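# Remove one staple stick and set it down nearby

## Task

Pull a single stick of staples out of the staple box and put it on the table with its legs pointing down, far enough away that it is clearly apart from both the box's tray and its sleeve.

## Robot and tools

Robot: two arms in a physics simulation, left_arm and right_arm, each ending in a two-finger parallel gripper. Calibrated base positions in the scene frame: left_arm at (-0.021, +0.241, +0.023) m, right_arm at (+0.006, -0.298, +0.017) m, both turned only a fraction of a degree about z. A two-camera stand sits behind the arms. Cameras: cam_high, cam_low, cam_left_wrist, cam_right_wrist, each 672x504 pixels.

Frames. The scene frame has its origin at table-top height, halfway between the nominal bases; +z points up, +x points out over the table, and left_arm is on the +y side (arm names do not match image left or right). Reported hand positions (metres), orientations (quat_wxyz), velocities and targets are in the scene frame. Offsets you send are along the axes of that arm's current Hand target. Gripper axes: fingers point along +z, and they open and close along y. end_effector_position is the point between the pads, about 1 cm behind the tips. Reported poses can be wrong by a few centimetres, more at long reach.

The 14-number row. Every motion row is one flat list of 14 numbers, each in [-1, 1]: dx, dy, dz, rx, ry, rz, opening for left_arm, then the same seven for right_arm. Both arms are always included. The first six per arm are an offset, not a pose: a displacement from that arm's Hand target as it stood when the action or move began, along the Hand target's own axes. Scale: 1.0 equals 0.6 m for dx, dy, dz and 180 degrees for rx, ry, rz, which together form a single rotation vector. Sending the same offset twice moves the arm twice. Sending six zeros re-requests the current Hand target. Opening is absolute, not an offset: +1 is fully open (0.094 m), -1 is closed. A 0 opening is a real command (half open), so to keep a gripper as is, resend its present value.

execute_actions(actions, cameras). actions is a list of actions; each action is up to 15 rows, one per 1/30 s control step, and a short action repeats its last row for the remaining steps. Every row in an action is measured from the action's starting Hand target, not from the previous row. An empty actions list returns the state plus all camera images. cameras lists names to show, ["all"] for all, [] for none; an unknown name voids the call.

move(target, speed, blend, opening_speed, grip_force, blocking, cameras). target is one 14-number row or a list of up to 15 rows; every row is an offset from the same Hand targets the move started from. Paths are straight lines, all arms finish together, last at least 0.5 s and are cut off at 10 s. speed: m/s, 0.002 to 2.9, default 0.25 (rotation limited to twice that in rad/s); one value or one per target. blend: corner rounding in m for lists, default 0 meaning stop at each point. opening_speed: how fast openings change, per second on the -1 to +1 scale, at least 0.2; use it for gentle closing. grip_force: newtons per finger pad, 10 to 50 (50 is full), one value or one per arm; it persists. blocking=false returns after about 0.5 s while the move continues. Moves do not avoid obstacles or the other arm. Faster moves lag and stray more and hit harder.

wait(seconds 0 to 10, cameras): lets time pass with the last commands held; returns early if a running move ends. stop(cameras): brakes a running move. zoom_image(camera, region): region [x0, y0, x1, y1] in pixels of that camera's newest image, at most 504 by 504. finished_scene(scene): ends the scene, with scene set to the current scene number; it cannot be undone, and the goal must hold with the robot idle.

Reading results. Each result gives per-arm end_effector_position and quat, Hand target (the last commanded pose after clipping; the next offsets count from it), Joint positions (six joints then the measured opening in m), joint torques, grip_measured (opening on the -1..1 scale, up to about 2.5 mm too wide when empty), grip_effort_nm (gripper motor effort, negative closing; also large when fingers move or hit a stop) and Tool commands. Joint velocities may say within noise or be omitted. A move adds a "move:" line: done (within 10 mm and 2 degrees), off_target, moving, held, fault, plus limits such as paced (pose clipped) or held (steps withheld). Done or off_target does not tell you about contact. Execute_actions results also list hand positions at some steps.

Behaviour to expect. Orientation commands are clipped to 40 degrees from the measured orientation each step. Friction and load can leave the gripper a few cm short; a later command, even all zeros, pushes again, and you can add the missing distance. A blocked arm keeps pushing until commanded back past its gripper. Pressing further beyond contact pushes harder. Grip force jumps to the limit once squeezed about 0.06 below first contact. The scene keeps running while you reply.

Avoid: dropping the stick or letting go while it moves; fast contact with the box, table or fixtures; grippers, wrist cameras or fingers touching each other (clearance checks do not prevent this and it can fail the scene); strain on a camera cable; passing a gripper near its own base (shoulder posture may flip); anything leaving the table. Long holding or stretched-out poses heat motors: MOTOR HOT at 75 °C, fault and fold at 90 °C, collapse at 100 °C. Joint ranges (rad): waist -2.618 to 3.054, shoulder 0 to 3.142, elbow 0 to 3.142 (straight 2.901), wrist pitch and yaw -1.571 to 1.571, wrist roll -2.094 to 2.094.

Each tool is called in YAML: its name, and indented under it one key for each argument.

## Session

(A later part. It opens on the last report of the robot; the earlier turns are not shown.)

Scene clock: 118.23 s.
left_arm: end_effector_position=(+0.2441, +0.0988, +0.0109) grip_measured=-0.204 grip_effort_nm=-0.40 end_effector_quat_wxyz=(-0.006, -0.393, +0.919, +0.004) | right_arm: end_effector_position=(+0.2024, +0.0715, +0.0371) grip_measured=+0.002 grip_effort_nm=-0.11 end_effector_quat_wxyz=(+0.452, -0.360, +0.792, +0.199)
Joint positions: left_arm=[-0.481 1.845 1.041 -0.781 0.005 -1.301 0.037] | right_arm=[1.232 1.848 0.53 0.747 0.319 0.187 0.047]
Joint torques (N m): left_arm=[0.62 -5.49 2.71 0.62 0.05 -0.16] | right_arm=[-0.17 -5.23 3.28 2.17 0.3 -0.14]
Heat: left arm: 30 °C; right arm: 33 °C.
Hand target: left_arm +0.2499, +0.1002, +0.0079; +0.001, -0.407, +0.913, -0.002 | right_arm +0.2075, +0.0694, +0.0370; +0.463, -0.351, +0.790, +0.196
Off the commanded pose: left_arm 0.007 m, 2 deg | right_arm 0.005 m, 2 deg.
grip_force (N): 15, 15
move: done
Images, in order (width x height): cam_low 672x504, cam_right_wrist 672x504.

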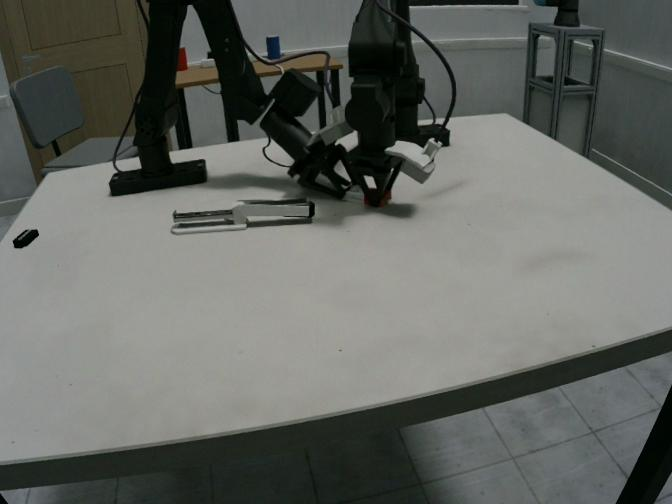

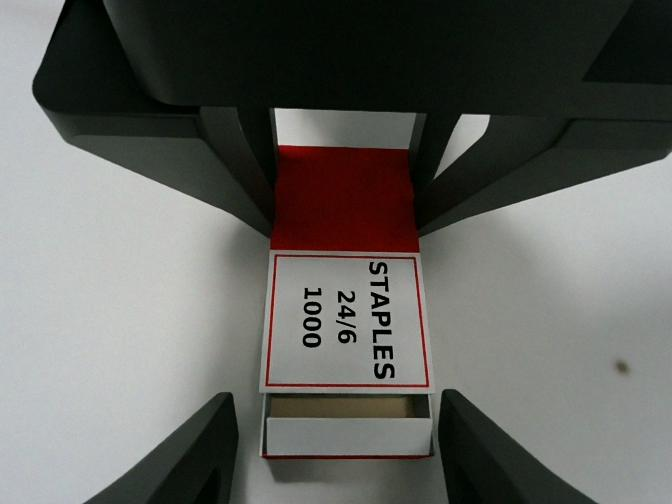

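move:
  target:
    - [0,0,0,0,0,0,-0.43,0.0016,-0.004,-0.003,0,0,0,0.0]
    - [0,0,0,0,0,0,-0.43,0.0016,-0.004,-0.003,0,0,0,-0.42]
  speed: 0.06
  opening_speed: 0.5
  cameras: ["cam_right_wrist","cam_low"]

zoom_image:
  camera: "cam_right_wrist"
  region: [200, 330, 480, 504]

Scene clock: 124.20 s.
left_arm: end_effector_position=(+0.2441, +0.0988, +0.0109) grip_measured=-0.204 grip_effort_nm=-0.41 end_effector_quat_wxyz=(-0.006, -0.393, +0.919, +0.004) | right_arm: end_effector_position=(+0.2025, +0.0681, +0.0353) grip_measured=-0.212 grip_effort_nm=-0.38 end_effector_quat_wxyz=(+0.451, -0.359, +0.793, +0.198)
Joint positions: left_arm=[-0.481 1.845 1.041 -0.781 0.005 -1.301 0.037] | right_arm=[1.229 1.848 0.518 0.757 0.319 0.187 0.037]
Joint torques (N m): left_arm=[0.66 -5.6 2.76 0.64 0.02 -0.13] | right_arm=[-0.57 -5.7 3.22 2.13 0.24 -0.14]
Heat: left arm: 30 °C; right arm: 33 °C.
Hand target: left_arm +0.2499, +0.1002, +0.0079; +0.001, -0.407, +0.913, -0.002 | right_arm +0.2078, +0.0663, +0.0371; +0.463, -0.351, +0.790, +0.196
Off the commanded pose: left_arm 0.007 m, 2 deg | right_arm 0.006 m, 2 deg.
grip_force (N): 15, 15
move: done
Images, in order (width x height): cam_low 672x504, cam_right_wrist 672x504.

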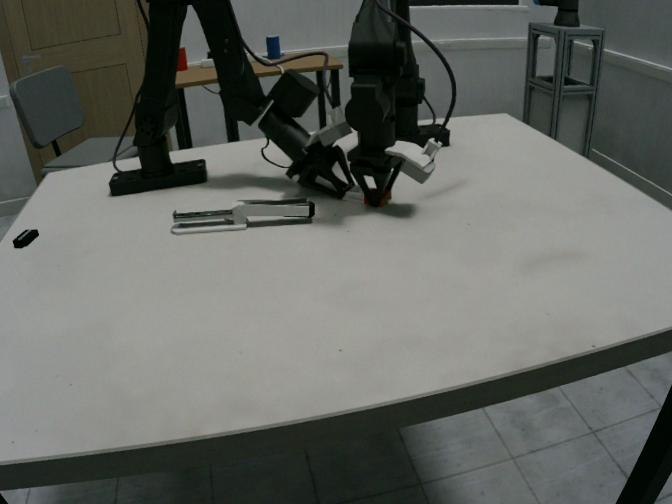

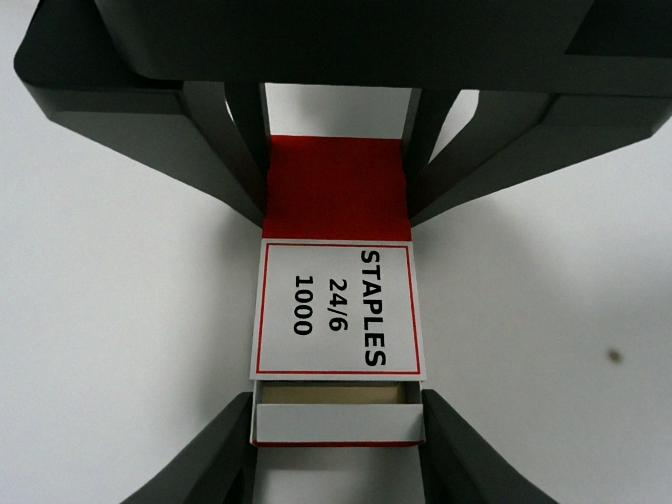

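Scaled by 1.800 from the camera's 672x504 image, which has a finer 960x720 frame.

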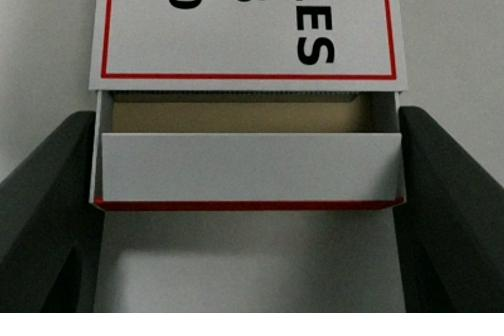

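move:
  target: [0,0,0,0,0,0,-0.43,0.038,0,-0.0737,0,0,0,-0.44]
  speed: 0.04
  cameras: ["cam_right_wrist","cam_low","cam_left_wrist"]

zoom_image:
  camera: "cam_low"
  region: [290, 120, 410, 210]

Scene clock: 129.00 s.
left_arm: end_effector_position=(+0.2453, +0.0960, +0.0109) grip_measured=-0.204 grip_effort_nm=-0.40 end_effector_quat_wxyz=(-0.008, -0.394, +0.919, -0.003) | right_arm: end_effector_position=(+0.1745, +0.0336, +0.0337) grip_measured=-0.212 grip_effort_nm=-0.38 end_effector_quat_wxyz=(+0.456, -0.360, +0.790, +0.198)
Joint positions: left_arm=[-0.481 1.845 1.041 -0.772 0.016 -1.302 0.037] | right_arm=[1.294 1.754 0.345 0.834 0.375 0.215 0.037]
Joint torques (N m): left_arm=[0.61 -5.53 2.74 0.58 -0.07 -0.13] | right_arm=[0.46 -7.57 2.4 1.66 0.41 0.08]
Heat: left arm: 30 °C; right arm: 33 °C.
Hand target: left_arm +0.2499, +0.1002, +0.0079; +0.001, -0.407, +0.913, -0.002 | right_arm +0.1742, +0.0297, +0.0391; +0.463, -0.351, +0.790, +0.196
Off the commanded pose: left_arm 0.007 m, 2 deg | right_arm 0.007 m, 1 deg.
grip_force (N): 15, 15
move: done
Images, in order (width x height): cam_low 672x504, cam_left_wrist 672x504, cam_right_wrist 672x504.

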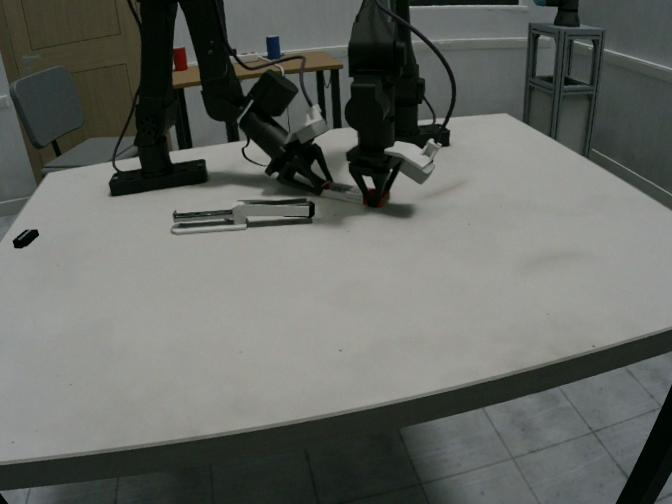

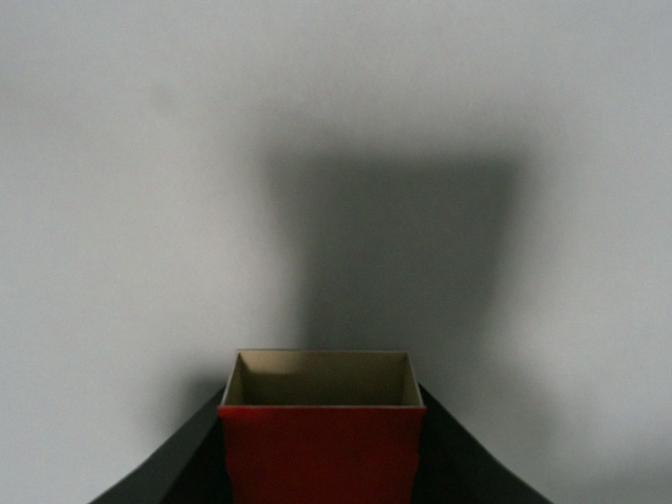

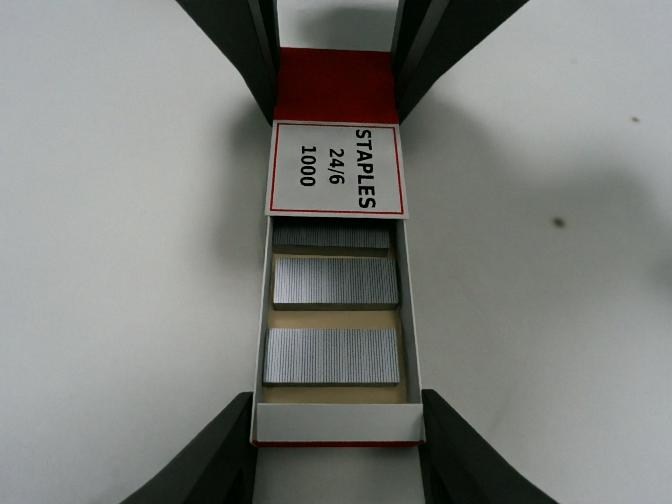

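Scaled by 4.200 from the camera's 672x504 image, which has a finer 960x720 frame.

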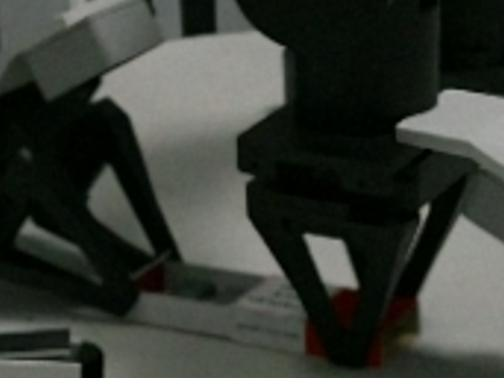

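move:
  target:
    - [0,0,0,0,0,0,-0.43,0,0,0,0,0,0,0.0]
    - [0,0,0,0,0,0,0.0,-0.023,0,-0.128,0,0,0,0.0]
    - [0,0,-0.1,0,0,0,0.0,-0.105,-0.448,-0.345,0.249,-0.078,0.103,0.0]
  speed: [0.1,0.12,0.25]

move:
  target: [0.164,-0.004,-0.045,0,0,0.5117,-0.5,0,0,0,0,0,0,0]
  speed: 0.25
  cameras: ["cam_left_wrist","cam_low","cam_high"]

zoom_image:
  camera: "cam_left_wrist"
  region: [170, 150, 500, 450]

Scene clock: 160.57 s.
left_arm: end_effector_position=(+0.2373, +0.1003, +0.0485) grip_measured=-0.002 grip_effort_nm=0.10 end_effector_quat_wxyz=(-0.022, -0.394, +0.919, +0.015) | right_arm: end_effector_position=(+0.2641, -0.2618, +0.1782) grip_measured=-0.002 grip_effort_nm=0.12 end_effector_quat_wxyz=(+0.595, -0.002, +0.803, -0.016)
Joint positions: left_arm=[-0.481 1.785 1.132 -0.968 0.016 -1.302 0.047] | right_arm=[0.451 0.397 0.218 -0.148 0.438 0.114 0.047]
Joint torques (N m): left_arm=[0.54 -9.07 6.26 0.05 -0.04 -0.13] | right_arm=[-0.49 2.28 10.39 2.08 -0.03 -0.13]
Heat: left arm: 30 °C; right arm: 32 °C.
Hand target: left_arm +0.2497, +0.1004, +0.0679; +0.001, -0.407, +0.913, -0.002 | right_arm +0.2697, -0.2601, +0.2004; +0.615, +0.004, +0.788, -0.007
Off the commanded pose: left_arm 0.023 m, 4 deg | right_arm 0.023 m, 3 deg.
grip_force (N): 15, 15
move: off_target (left_arm, right_arm)

Scene clock: 164.90 s.
left_arm: end_effector_position=(+0.1766, +0.0326, +0.0748) grip_measured=-0.498 grip_effort_nm=-0.14 end_effector_quat_wxyz=(-0.030, +0.365, +0.931, +0.005) | right_arm: end_effector_position=(+0.2641, -0.2618, +0.1782) grip_measured=-0.002 grip_effort_nm=0.13 end_effector_quat_wxyz=(+0.595, -0.002, +0.803, -0.016)
Joint positions: left_arm=[-0.794 1.731 1.178 -1.075 0.016 -0.058 0.024] | right_arm=[0.451 0.397 0.218 -0.148 0.438 0.114 0.047]
Joint torques (N m): left_arm=[-0.66 -8.85 6.56 0.07 -0.09 0.09] | right_arm=[-0.49 2.28 10.39 2.09 -0.02 -0.14]
Heat: left arm: 31 °C; right arm: 32 °C.
Hand target: left_arm +0.1856, +0.0257, +0.0949; +0.002, +0.375, +0.927, -0.001 | right_arm +0.2697, -0.2601, +0.2004; +0.615, +0.004, +0.788, -0.007
Off the commanded pose: left_arm 0.023 m, 4 deg | right_arm 0.023 m, 3 deg.
grip_force (N): 15, 15
move: off_target (left_arm, right_arm)
Images, in order (width x height): cam_high 672x504, cam_low 672x504, cam_left_wrist 672x504.

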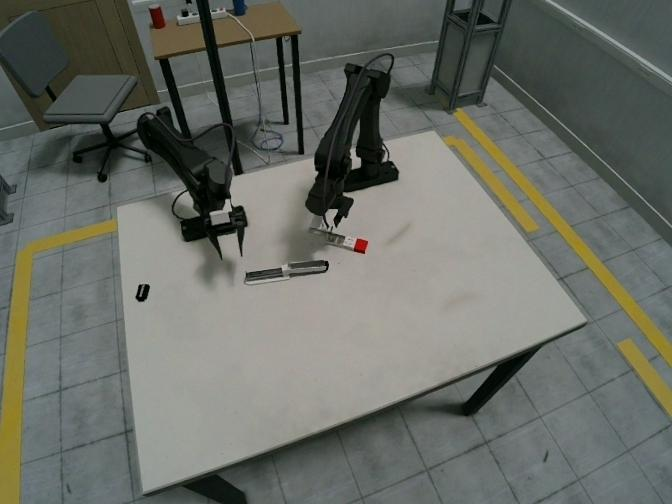

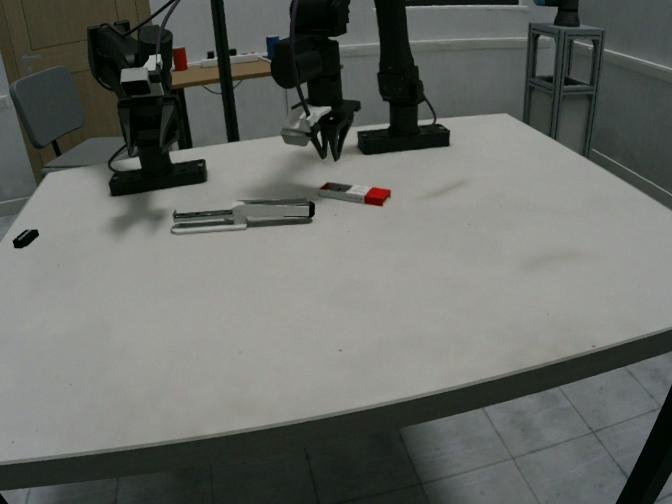

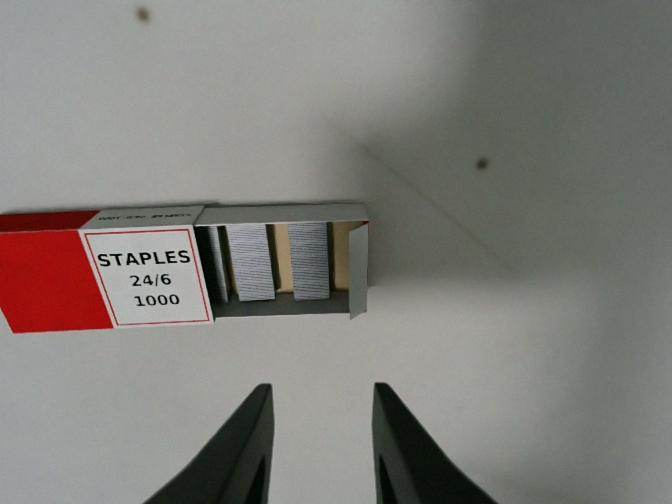

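Scaled by 1.527 from the camera's 672x504 image, which has a finer 960x720 frame.

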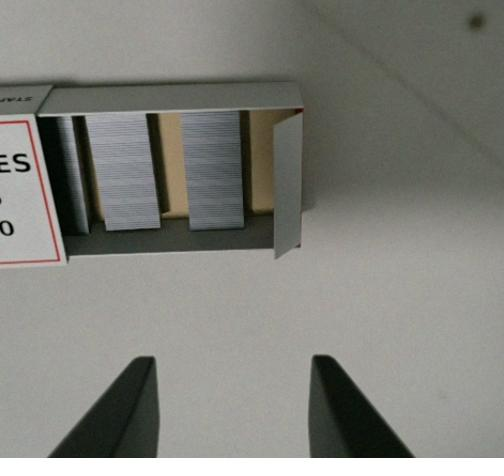

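move:
  target: [-0.010,0.0105,0.0857,0,0,-0.017,-0.6,0,0,0,0,0,0,0]
  speed: 0.12
  cameras: ["cam_left_wrist","cam_low"]

zoom_image:
  camera: "cam_left_wrist"
  region: [200, 280, 450, 480]

Scene clock: 176.30 s.
left_arm: end_effector_position=(+0.1849, +0.0260, +0.0447) grip_measured=-0.598 grip_effort_nm=-0.14 end_effector_quat_wxyz=(-0.014, +0.363, +0.932, -0.002) | right_arm: end_effector_position=(+0.2641, -0.2618, +0.1782) grip_measured=-0.002 grip_effort_nm=0.13 end_effector_quat_wxyz=(+0.595, -0.002, +0.803, -0.016)
Joint positions: left_arm=[-0.79 1.779 1.109 -0.924 0.016 -0.058 0.019] | right_arm=[0.451 0.397 0.218 -0.148 0.438 0.114 0.047]
Joint torques (N m): left_arm=[0.87 -5.72 3.22 0.64 -0.06 -0.14] | right_arm=[-0.47 2.29 10.39 2.09 -0.02 -0.14]
Heat: left arm: 31 °C; right arm: 34 °C.
Hand target: left_arm +0.1944, +0.0259, +0.0435; +0.002, +0.350, +0.937, -0.001 | right_arm +0.2697, -0.2601, +0.2004; +0.615, +0.004, +0.788, -0.007
Off the commanded pose: left_arm 0.010 m, 2 deg | right_arm 0.023 m, 3 deg.
grip_force (N): 15, 15
move: off_target (right_arm)
Images, in order (width x height): cam_low 672x504, cam_left_wrist 672x504.

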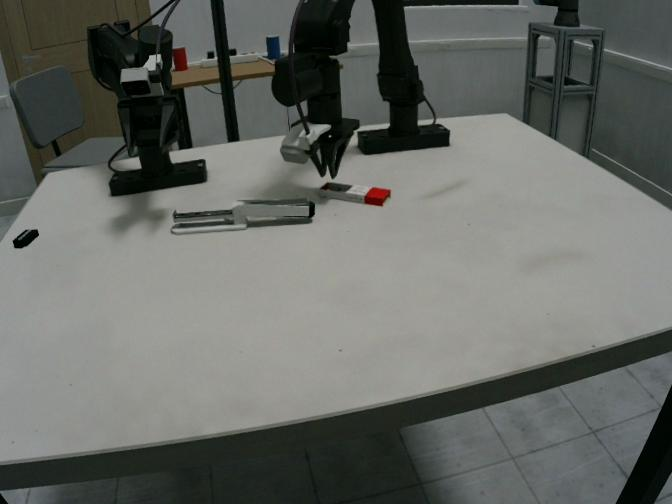

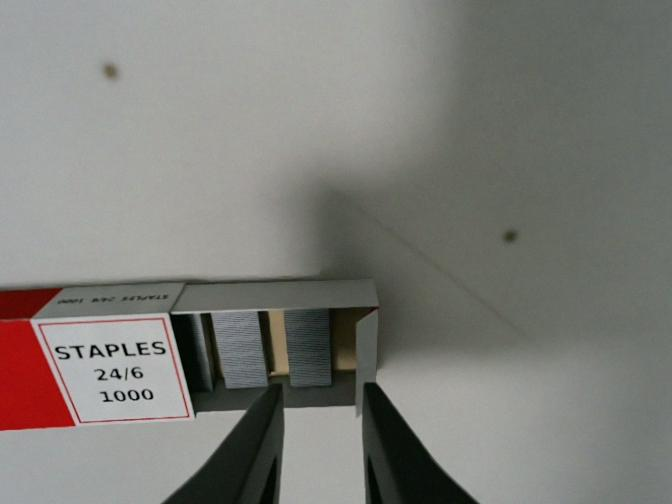

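Scaled by 2.016 from the camera's 672x504 image, which has a finer 960x720 frame.

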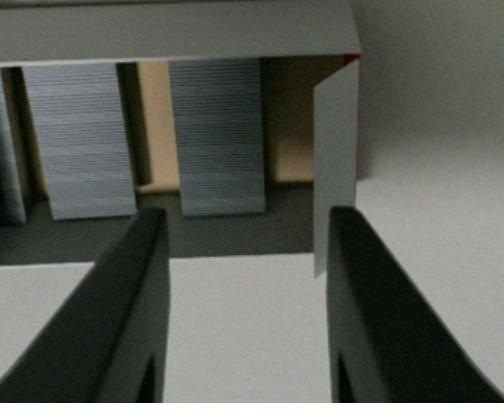

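move:
  target: [-0.007,0.0085,0.021,0,0,0,-0.66,0,0,0,0,0,0,0]
  speed: 0.06
  cameras: ["cam_left_wrist","cam_low"]

zoom_image:
  camera: "cam_left_wrist"
  region: [200, 300, 450, 500]

Scene clock: 183.17 s.
left_arm: end_effector_position=(+0.1919, +0.0260, +0.0334) grip_measured=-0.658 grip_effort_nm=-0.14 end_effector_quat_wxyz=(-0.012, +0.355, +0.935, -0.003) | right_arm: end_effector_position=(+0.2641, -0.2618, +0.1782) grip_measured=-0.002 grip_effort_nm=0.12 end_effector_quat_wxyz=(+0.595, -0.002, +0.803, -0.016)
Joint positions: left_arm=[-0.773 1.811 1.099 -0.877 0.016 -0.058 0.016] | right_arm=[0.451 0.397 0.218 -0.148 0.438 0.114 0.047]
Joint torques (N m): left_arm=[0.81 -5.59 3.11 0.62 -0.05 0.03] | right_arm=[-0.47 2.3 10.4 2.09 -0.02 -0.13]
Heat: left arm: 31 °C; right arm: 35 °C.
Hand target: left_arm +0.2010, +0.0270, +0.0309; +0.002, +0.350, +0.937, -0.001 | right_arm +0.2697, -0.2601, +0.2004; +0.615, +0.004, +0.788, -0.007
Off the commanded pose: left_arm 0.009 m, 2 deg | right_arm 0.023 m, 3 deg.
grip_force (N): 15, 15
move: off_target (right_arm)
Images, in order (width x height): cam_low 672x504, cam_left_wrist 672x504.

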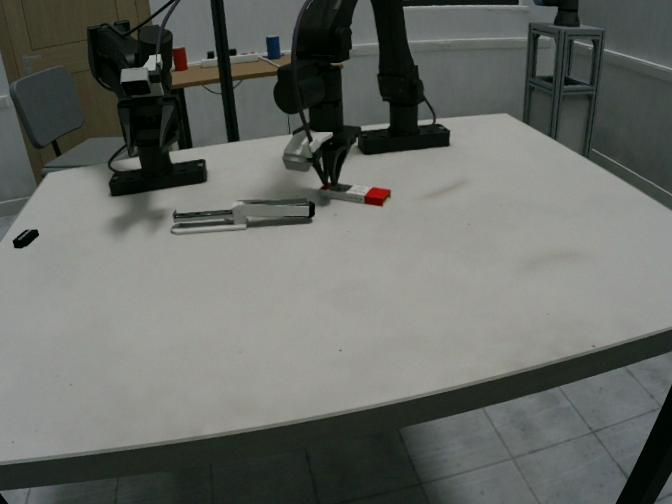

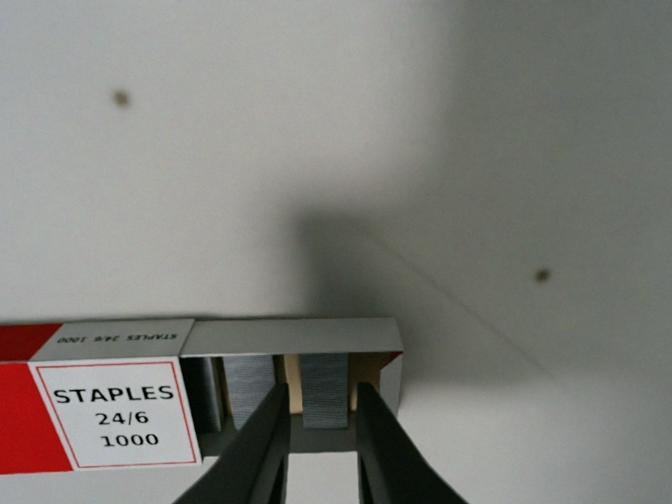

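Scaled by 2.016 from the camera's 672x504 image, which has a finer 960x720 frame.

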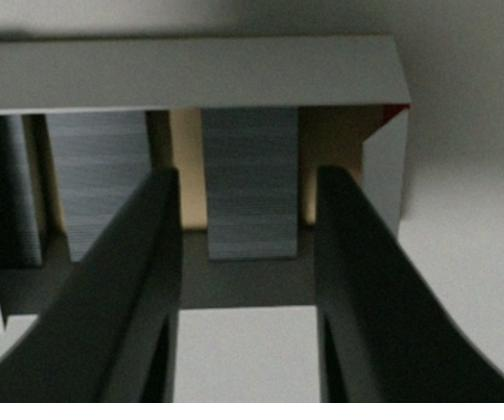

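move:
  target:
    - [0,0,0.034,0,0,0,-0.66,0,0,0,0,0,0,0]
    - [0,0,0.034,0,0,0,-0.8,0,0,0,0,0,0,0]
  speed: 0.04
  opening_speed: 0.3
  cameras: ["cam_left_wrist"]

zoom_image:
  camera: "cam_left_wrist"
  region: [200, 300, 450, 500]

Scene clock: 189.63 s.
left_arm: end_effector_position=(+0.1922, +0.0258, +0.0131) grip_measured=-0.720 grip_effort_nm=-0.41 end_effector_quat_wxyz=(-0.012, +0.355, +0.935, -0.003) | right_arm: end_effector_position=(+0.2641, -0.2618, +0.1782) grip_measured=-0.002 grip_effort_nm=0.12 end_effector_quat_wxyz=(+0.595, -0.002, +0.803, -0.016)
Joint positions: left_arm=[-0.773 1.851 1.06 -0.798 0.016 -0.058 0.013] | right_arm=[0.451 0.397 0.218 -0.148 0.438 0.114 0.047]
Joint torques (N m): left_arm=[0.8 -5.68 2.88 0.65 -0.06 0.01] | right_arm=[-0.46 2.29 10.4 2.09 -0.02 -0.14]
Heat: left arm: 31 °C; right arm: 35 °C.
Hand target: left_arm +0.2011, +0.0269, +0.0105; +0.002, +0.350, +0.937, -0.001 | right_arm +0.2697, -0.2601, +0.2004; +0.615, +0.004, +0.788, -0.007
Off the commanded pose: left_arm 0.009 m, 2 deg | right_arm 0.023 m, 3 deg.
grip_force (N): 15, 15
move: off_target (right_arm)
Images, in order (width x height): cam_left_wrist 672x504.

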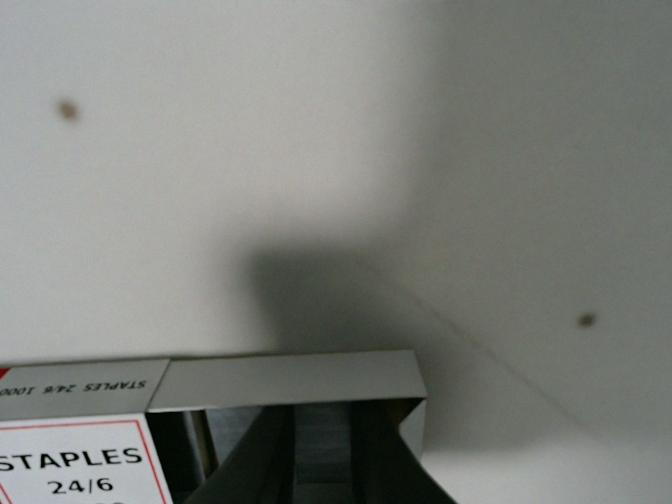

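Scaled by 2.016 from the camera's 672x504 image, which has a finer 960x720 frame.

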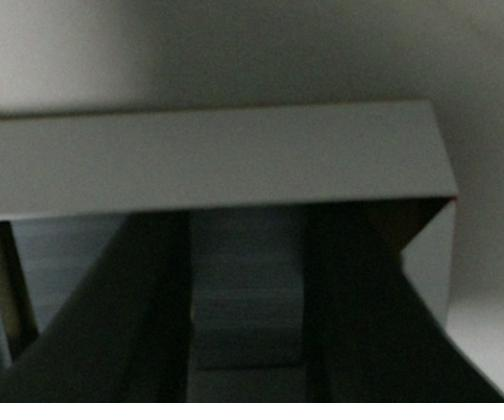

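move:
  target:
    - [0,0,-0.125,0,0,0,-0.8,0,0,0,0,0,0,0]
    - [0.166,0.331,-0.125,0,0,0,-0.8,0,0,0,0,0,0,0]
    - [0.166,0.331,-0.0117,0,0,0,-0.8,0,0,0,0,0,0,0]
  speed: [0.07,0.2,0.06]
  blend: [0.015,0.012,0]
  cameras: ["cam_left_wrist","cam_low"]

zoom_image:
  camera: "cam_left_wrist"
  region: [200, 300, 450, 500]

Scene clock: 200.87 s.
left_arm: end_effector_position=(+0.2511, +0.2445, +0.0193) grip_measured=-0.720 grip_effort_nm=-0.41 end_effector_quat_wxyz=(-0.009, +0.340, +0.940, -0.001) | right_arm: end_effector_position=(+0.2641, -0.2618, +0.1782) grip_measured=-0.002 grip_effort_nm=0.12 end_effector_quat_wxyz=(+0.595, -0.002, +0.803, -0.016)
Joint positions: left_arm=[0.017 1.733 0.938 -0.795 -0.004 0.7 0.013] | right_arm=[0.451 0.397 0.218 -0.148 0.438 0.114 0.047]
Joint torques (N m): left_arm=[0.1 -4.88 2.97 0.6 0.04 0.12] | right_arm=[-0.47 2.3 10.4 2.09 -0.03 -0.13]
Heat: left arm: 30 °C; right arm: 36 °C.
Hand target: left_arm +0.2563, +0.2421, +0.0171; +0.002, +0.350, +0.937, -0.001 | right_arm +0.2697, -0.2601, +0.2004; +0.615, +0.004, +0.788, -0.007
Off the commanded pose: left_arm 0.006 m, 2 deg | right_arm 0.023 m, 3 deg.
grip_force (N): 15, 15
move: off_target (right_arm)
Images, in order (width x height): cam_low 672x504, cam_left_wrist 672x504.

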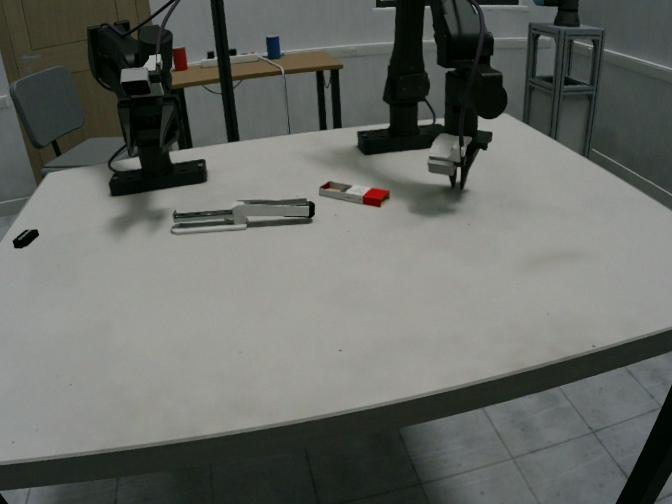

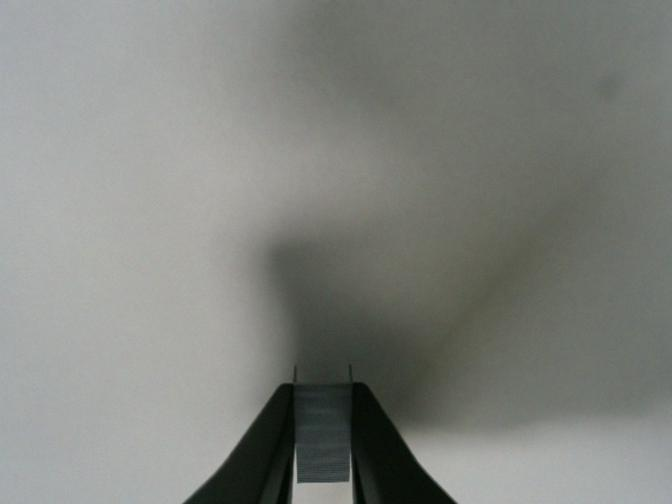

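Scaled by 2.016 from the camera's 672x504 image, which has a finer 960x720 frame.

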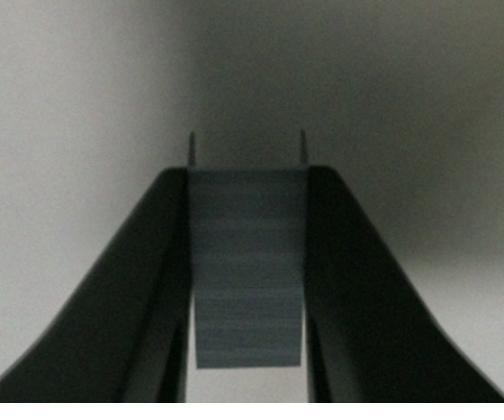

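move:
  target: [0,0,0.0125,0,0,0,-0.8,0,0,0,0,0,0,0]
  speed: 0.03

move:
  target: [0,0,0.004,0,0,0,-0.8,0,0,0,0,0,0,0]
  speed: 0.02
  cameras: ["cam_left_wrist"]

Scene clock: 204.10 s.
left_arm: end_effector_position=(+0.2507, +0.2445, +0.0124) grip_measured=-0.720 grip_effort_nm=-0.40 end_effector_quat_wxyz=(-0.010, +0.340, +0.940, -0.001) | right_arm: end_effector_position=(+0.2641, -0.2618, +0.1782) grip_measured=-0.002 grip_effort_nm=0.12 end_effector_quat_wxyz=(+0.595, -0.002, +0.803, -0.016)
Joint positions: left_arm=[0.017 1.748 0.925 -0.767 -0.004 0.7 0.013] | right_arm=[0.451 0.397 0.218 -0.148 0.438 0.114 0.047]
Joint torques (N m): left_arm=[0.16 -4.72 2.77 0.65 0.06 0.11] | right_arm=[-0.47 2.3 10.39 2.09 -0.02 -0.13]
Heat: left arm: 30 °C; right arm: 36 °C.
Hand target: left_arm +0.2563, +0.2421, +0.0096; +0.002, +0.350, +0.937, -0.001 | right_arm +0.2697, -0.2601, +0.2004; +0.615, +0.004, +0.788, -0.007
Off the commanded pose: left_arm 0.007 m, 2 deg | right_arm 0.023 m, 3 deg.
grip_force (N): 15, 15
move: off_target (right_arm)

Scene clock: 205.10 s.
left_arm: end_effector_position=(+0.2515, +0.2445, +0.0124) grip_measured=-0.720 grip_effort_nm=-0.41 end_effector_quat_wxyz=(-0.009, +0.340, +0.940, -0.001) | right_arm: end_effector_position=(+0.2641, -0.2618, +0.1782) grip_measured=-0.002 grip_effort_nm=0.12 end_effector_quat_wxyz=(+0.595, -0.002, +0.803, -0.016)
Joint positions: left_arm=[0.017 1.748 0.925 -0.764 -0.004 0.7 0.013] | right_arm=[0.451 0.397 0.218 -0.148 0.438 0.114 0.047]
Joint torques (N m): left_arm=[0.24 -4.36 2.48 0.74 0.03 0.11] | right_arm=[-0.46 2.3 10.39 2.09 -0.02 -0.13]
Heat: left arm: 30 °C; right arm: 36 °C.
Hand target: left_arm +0.2563, +0.2421, +0.0072; +0.002, +0.350, +0.937, -0.001 | right_arm +0.2697, -0.2601, +0.2004; +0.615, +0.004, +0.788, -0.007
Off the commanded pose: left_arm 0.008 m, 2 deg | right_arm 0.023 m, 3 deg.
grip_force (N): 15, 15
move: off_target (right_arm)
Images, in order (width x height): cam_left_wrist 672x504.

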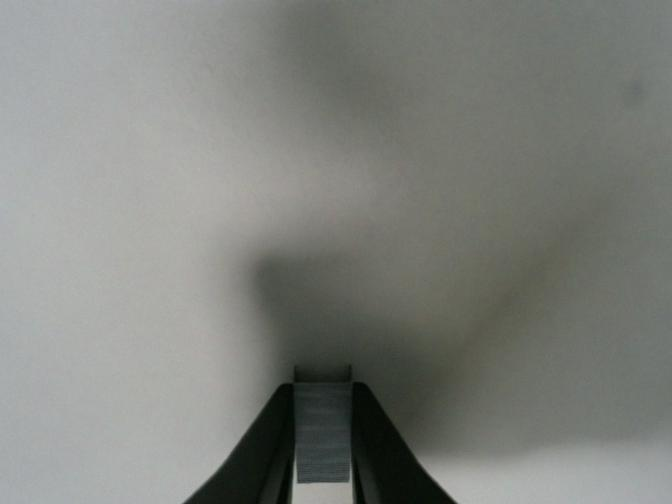

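move:
  target:
    - [0,0,0,0,0,0,-0.62,0,0,0,0,0,0,0]
    - [0,0,-0.006,0,0,0,-0.5,0,0,0,0,0,0,0]
    - [0,0,-0.14,0,0,0,-0.5,0,0,0,0,0,0,0]
  speed: [0.05,0.05,0.08]
  opening_speed: 0.3
  cameras: ["cam_left_wrist","cam_low","cam_high"]

zoom_image:
  camera: "cam_low"
  region: [435, 165, 485, 205]

Scene clock: 213.63 s.
left_arm: end_effector_position=(+0.2465, +0.2445, +0.0738) grip_measured=-0.502 grip_effort_nm=0.10 end_effector_quat_wxyz=(-0.024, +0.340, +0.940, -0.006) | right_arm: end_effector_position=(+0.2641, -0.2618, +0.1782) grip_measured=-0.002 grip_effort_nm=0.13 end_effector_quat_wxyz=(+0.595, -0.002, +0.803, -0.016)
Joint positions: left_arm=[0.017 1.652 1.084 -1.052 -0.004 0.7 0.023] | right_arm=[0.451 0.397 0.218 -0.148 0.438 0.114 0.047]
Joint torques (N m): left_arm=[0.17 -7.71 6.3 0.07 0.04 0.11] | right_arm=[-0.47 2.29 10.39 2.09 -0.02 -0.14]
Heat: left arm: 30 °C; right arm: 36 °C.
Hand target: left_arm +0.2560, +0.2423, +0.0912; +0.002, +0.350, +0.937, -0.001 | right_arm +0.2697, -0.2601, +0.2004; +0.615, +0.004, +0.788, -0.007
Off the commanded pose: left_arm 0.020 m, 3 deg | right_arm 0.023 m, 3 deg.
grip_force (N): 15, 15
move: off_target (left_arm, right_arm)
Images, in order (width x height): cam_high 672x504, cam_low 672x504, cam_left_wrist 672x504.

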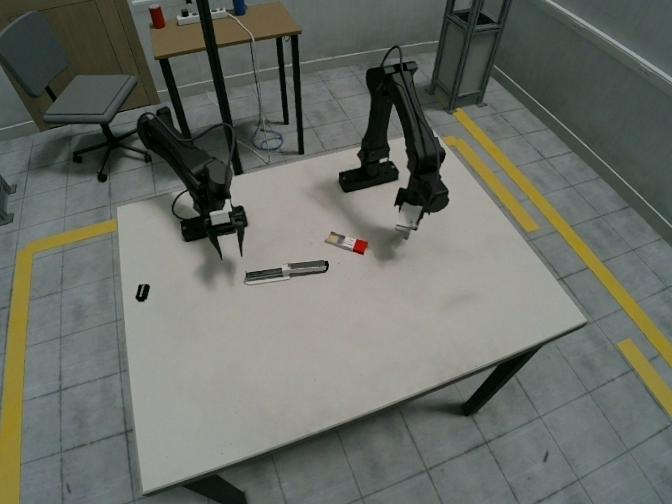

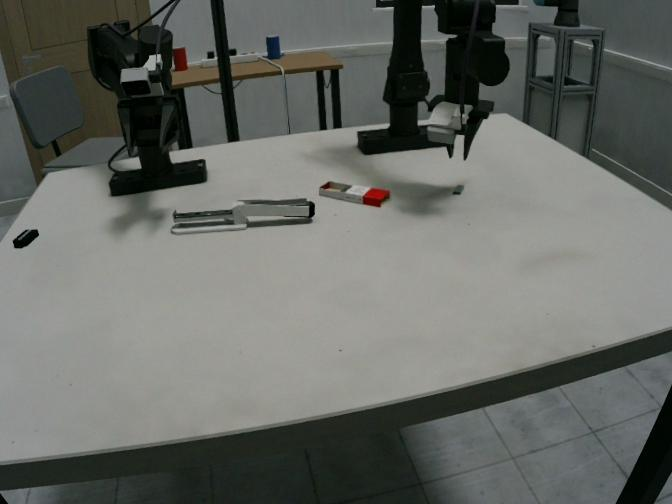

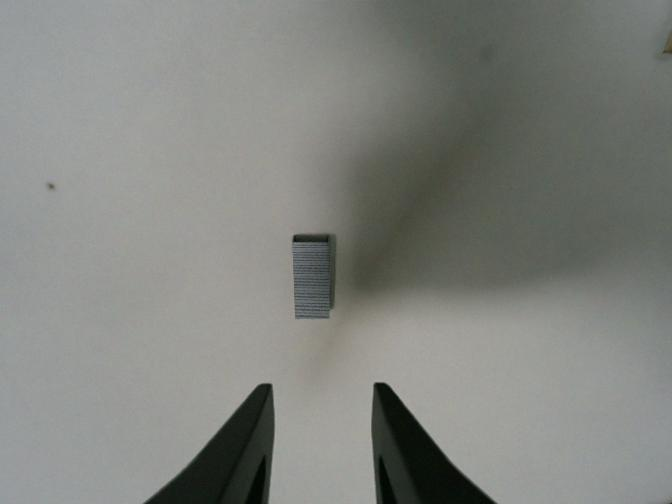

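Scaled by 10.080 from the camera's 672x504 image, which has a finer 960x720 frame.

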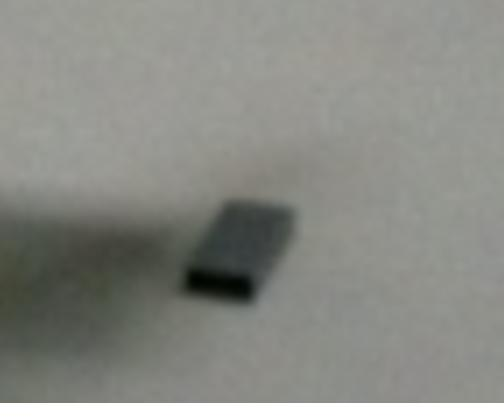

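finished_scene:
  scene: 2

The scene is finished: the task was done.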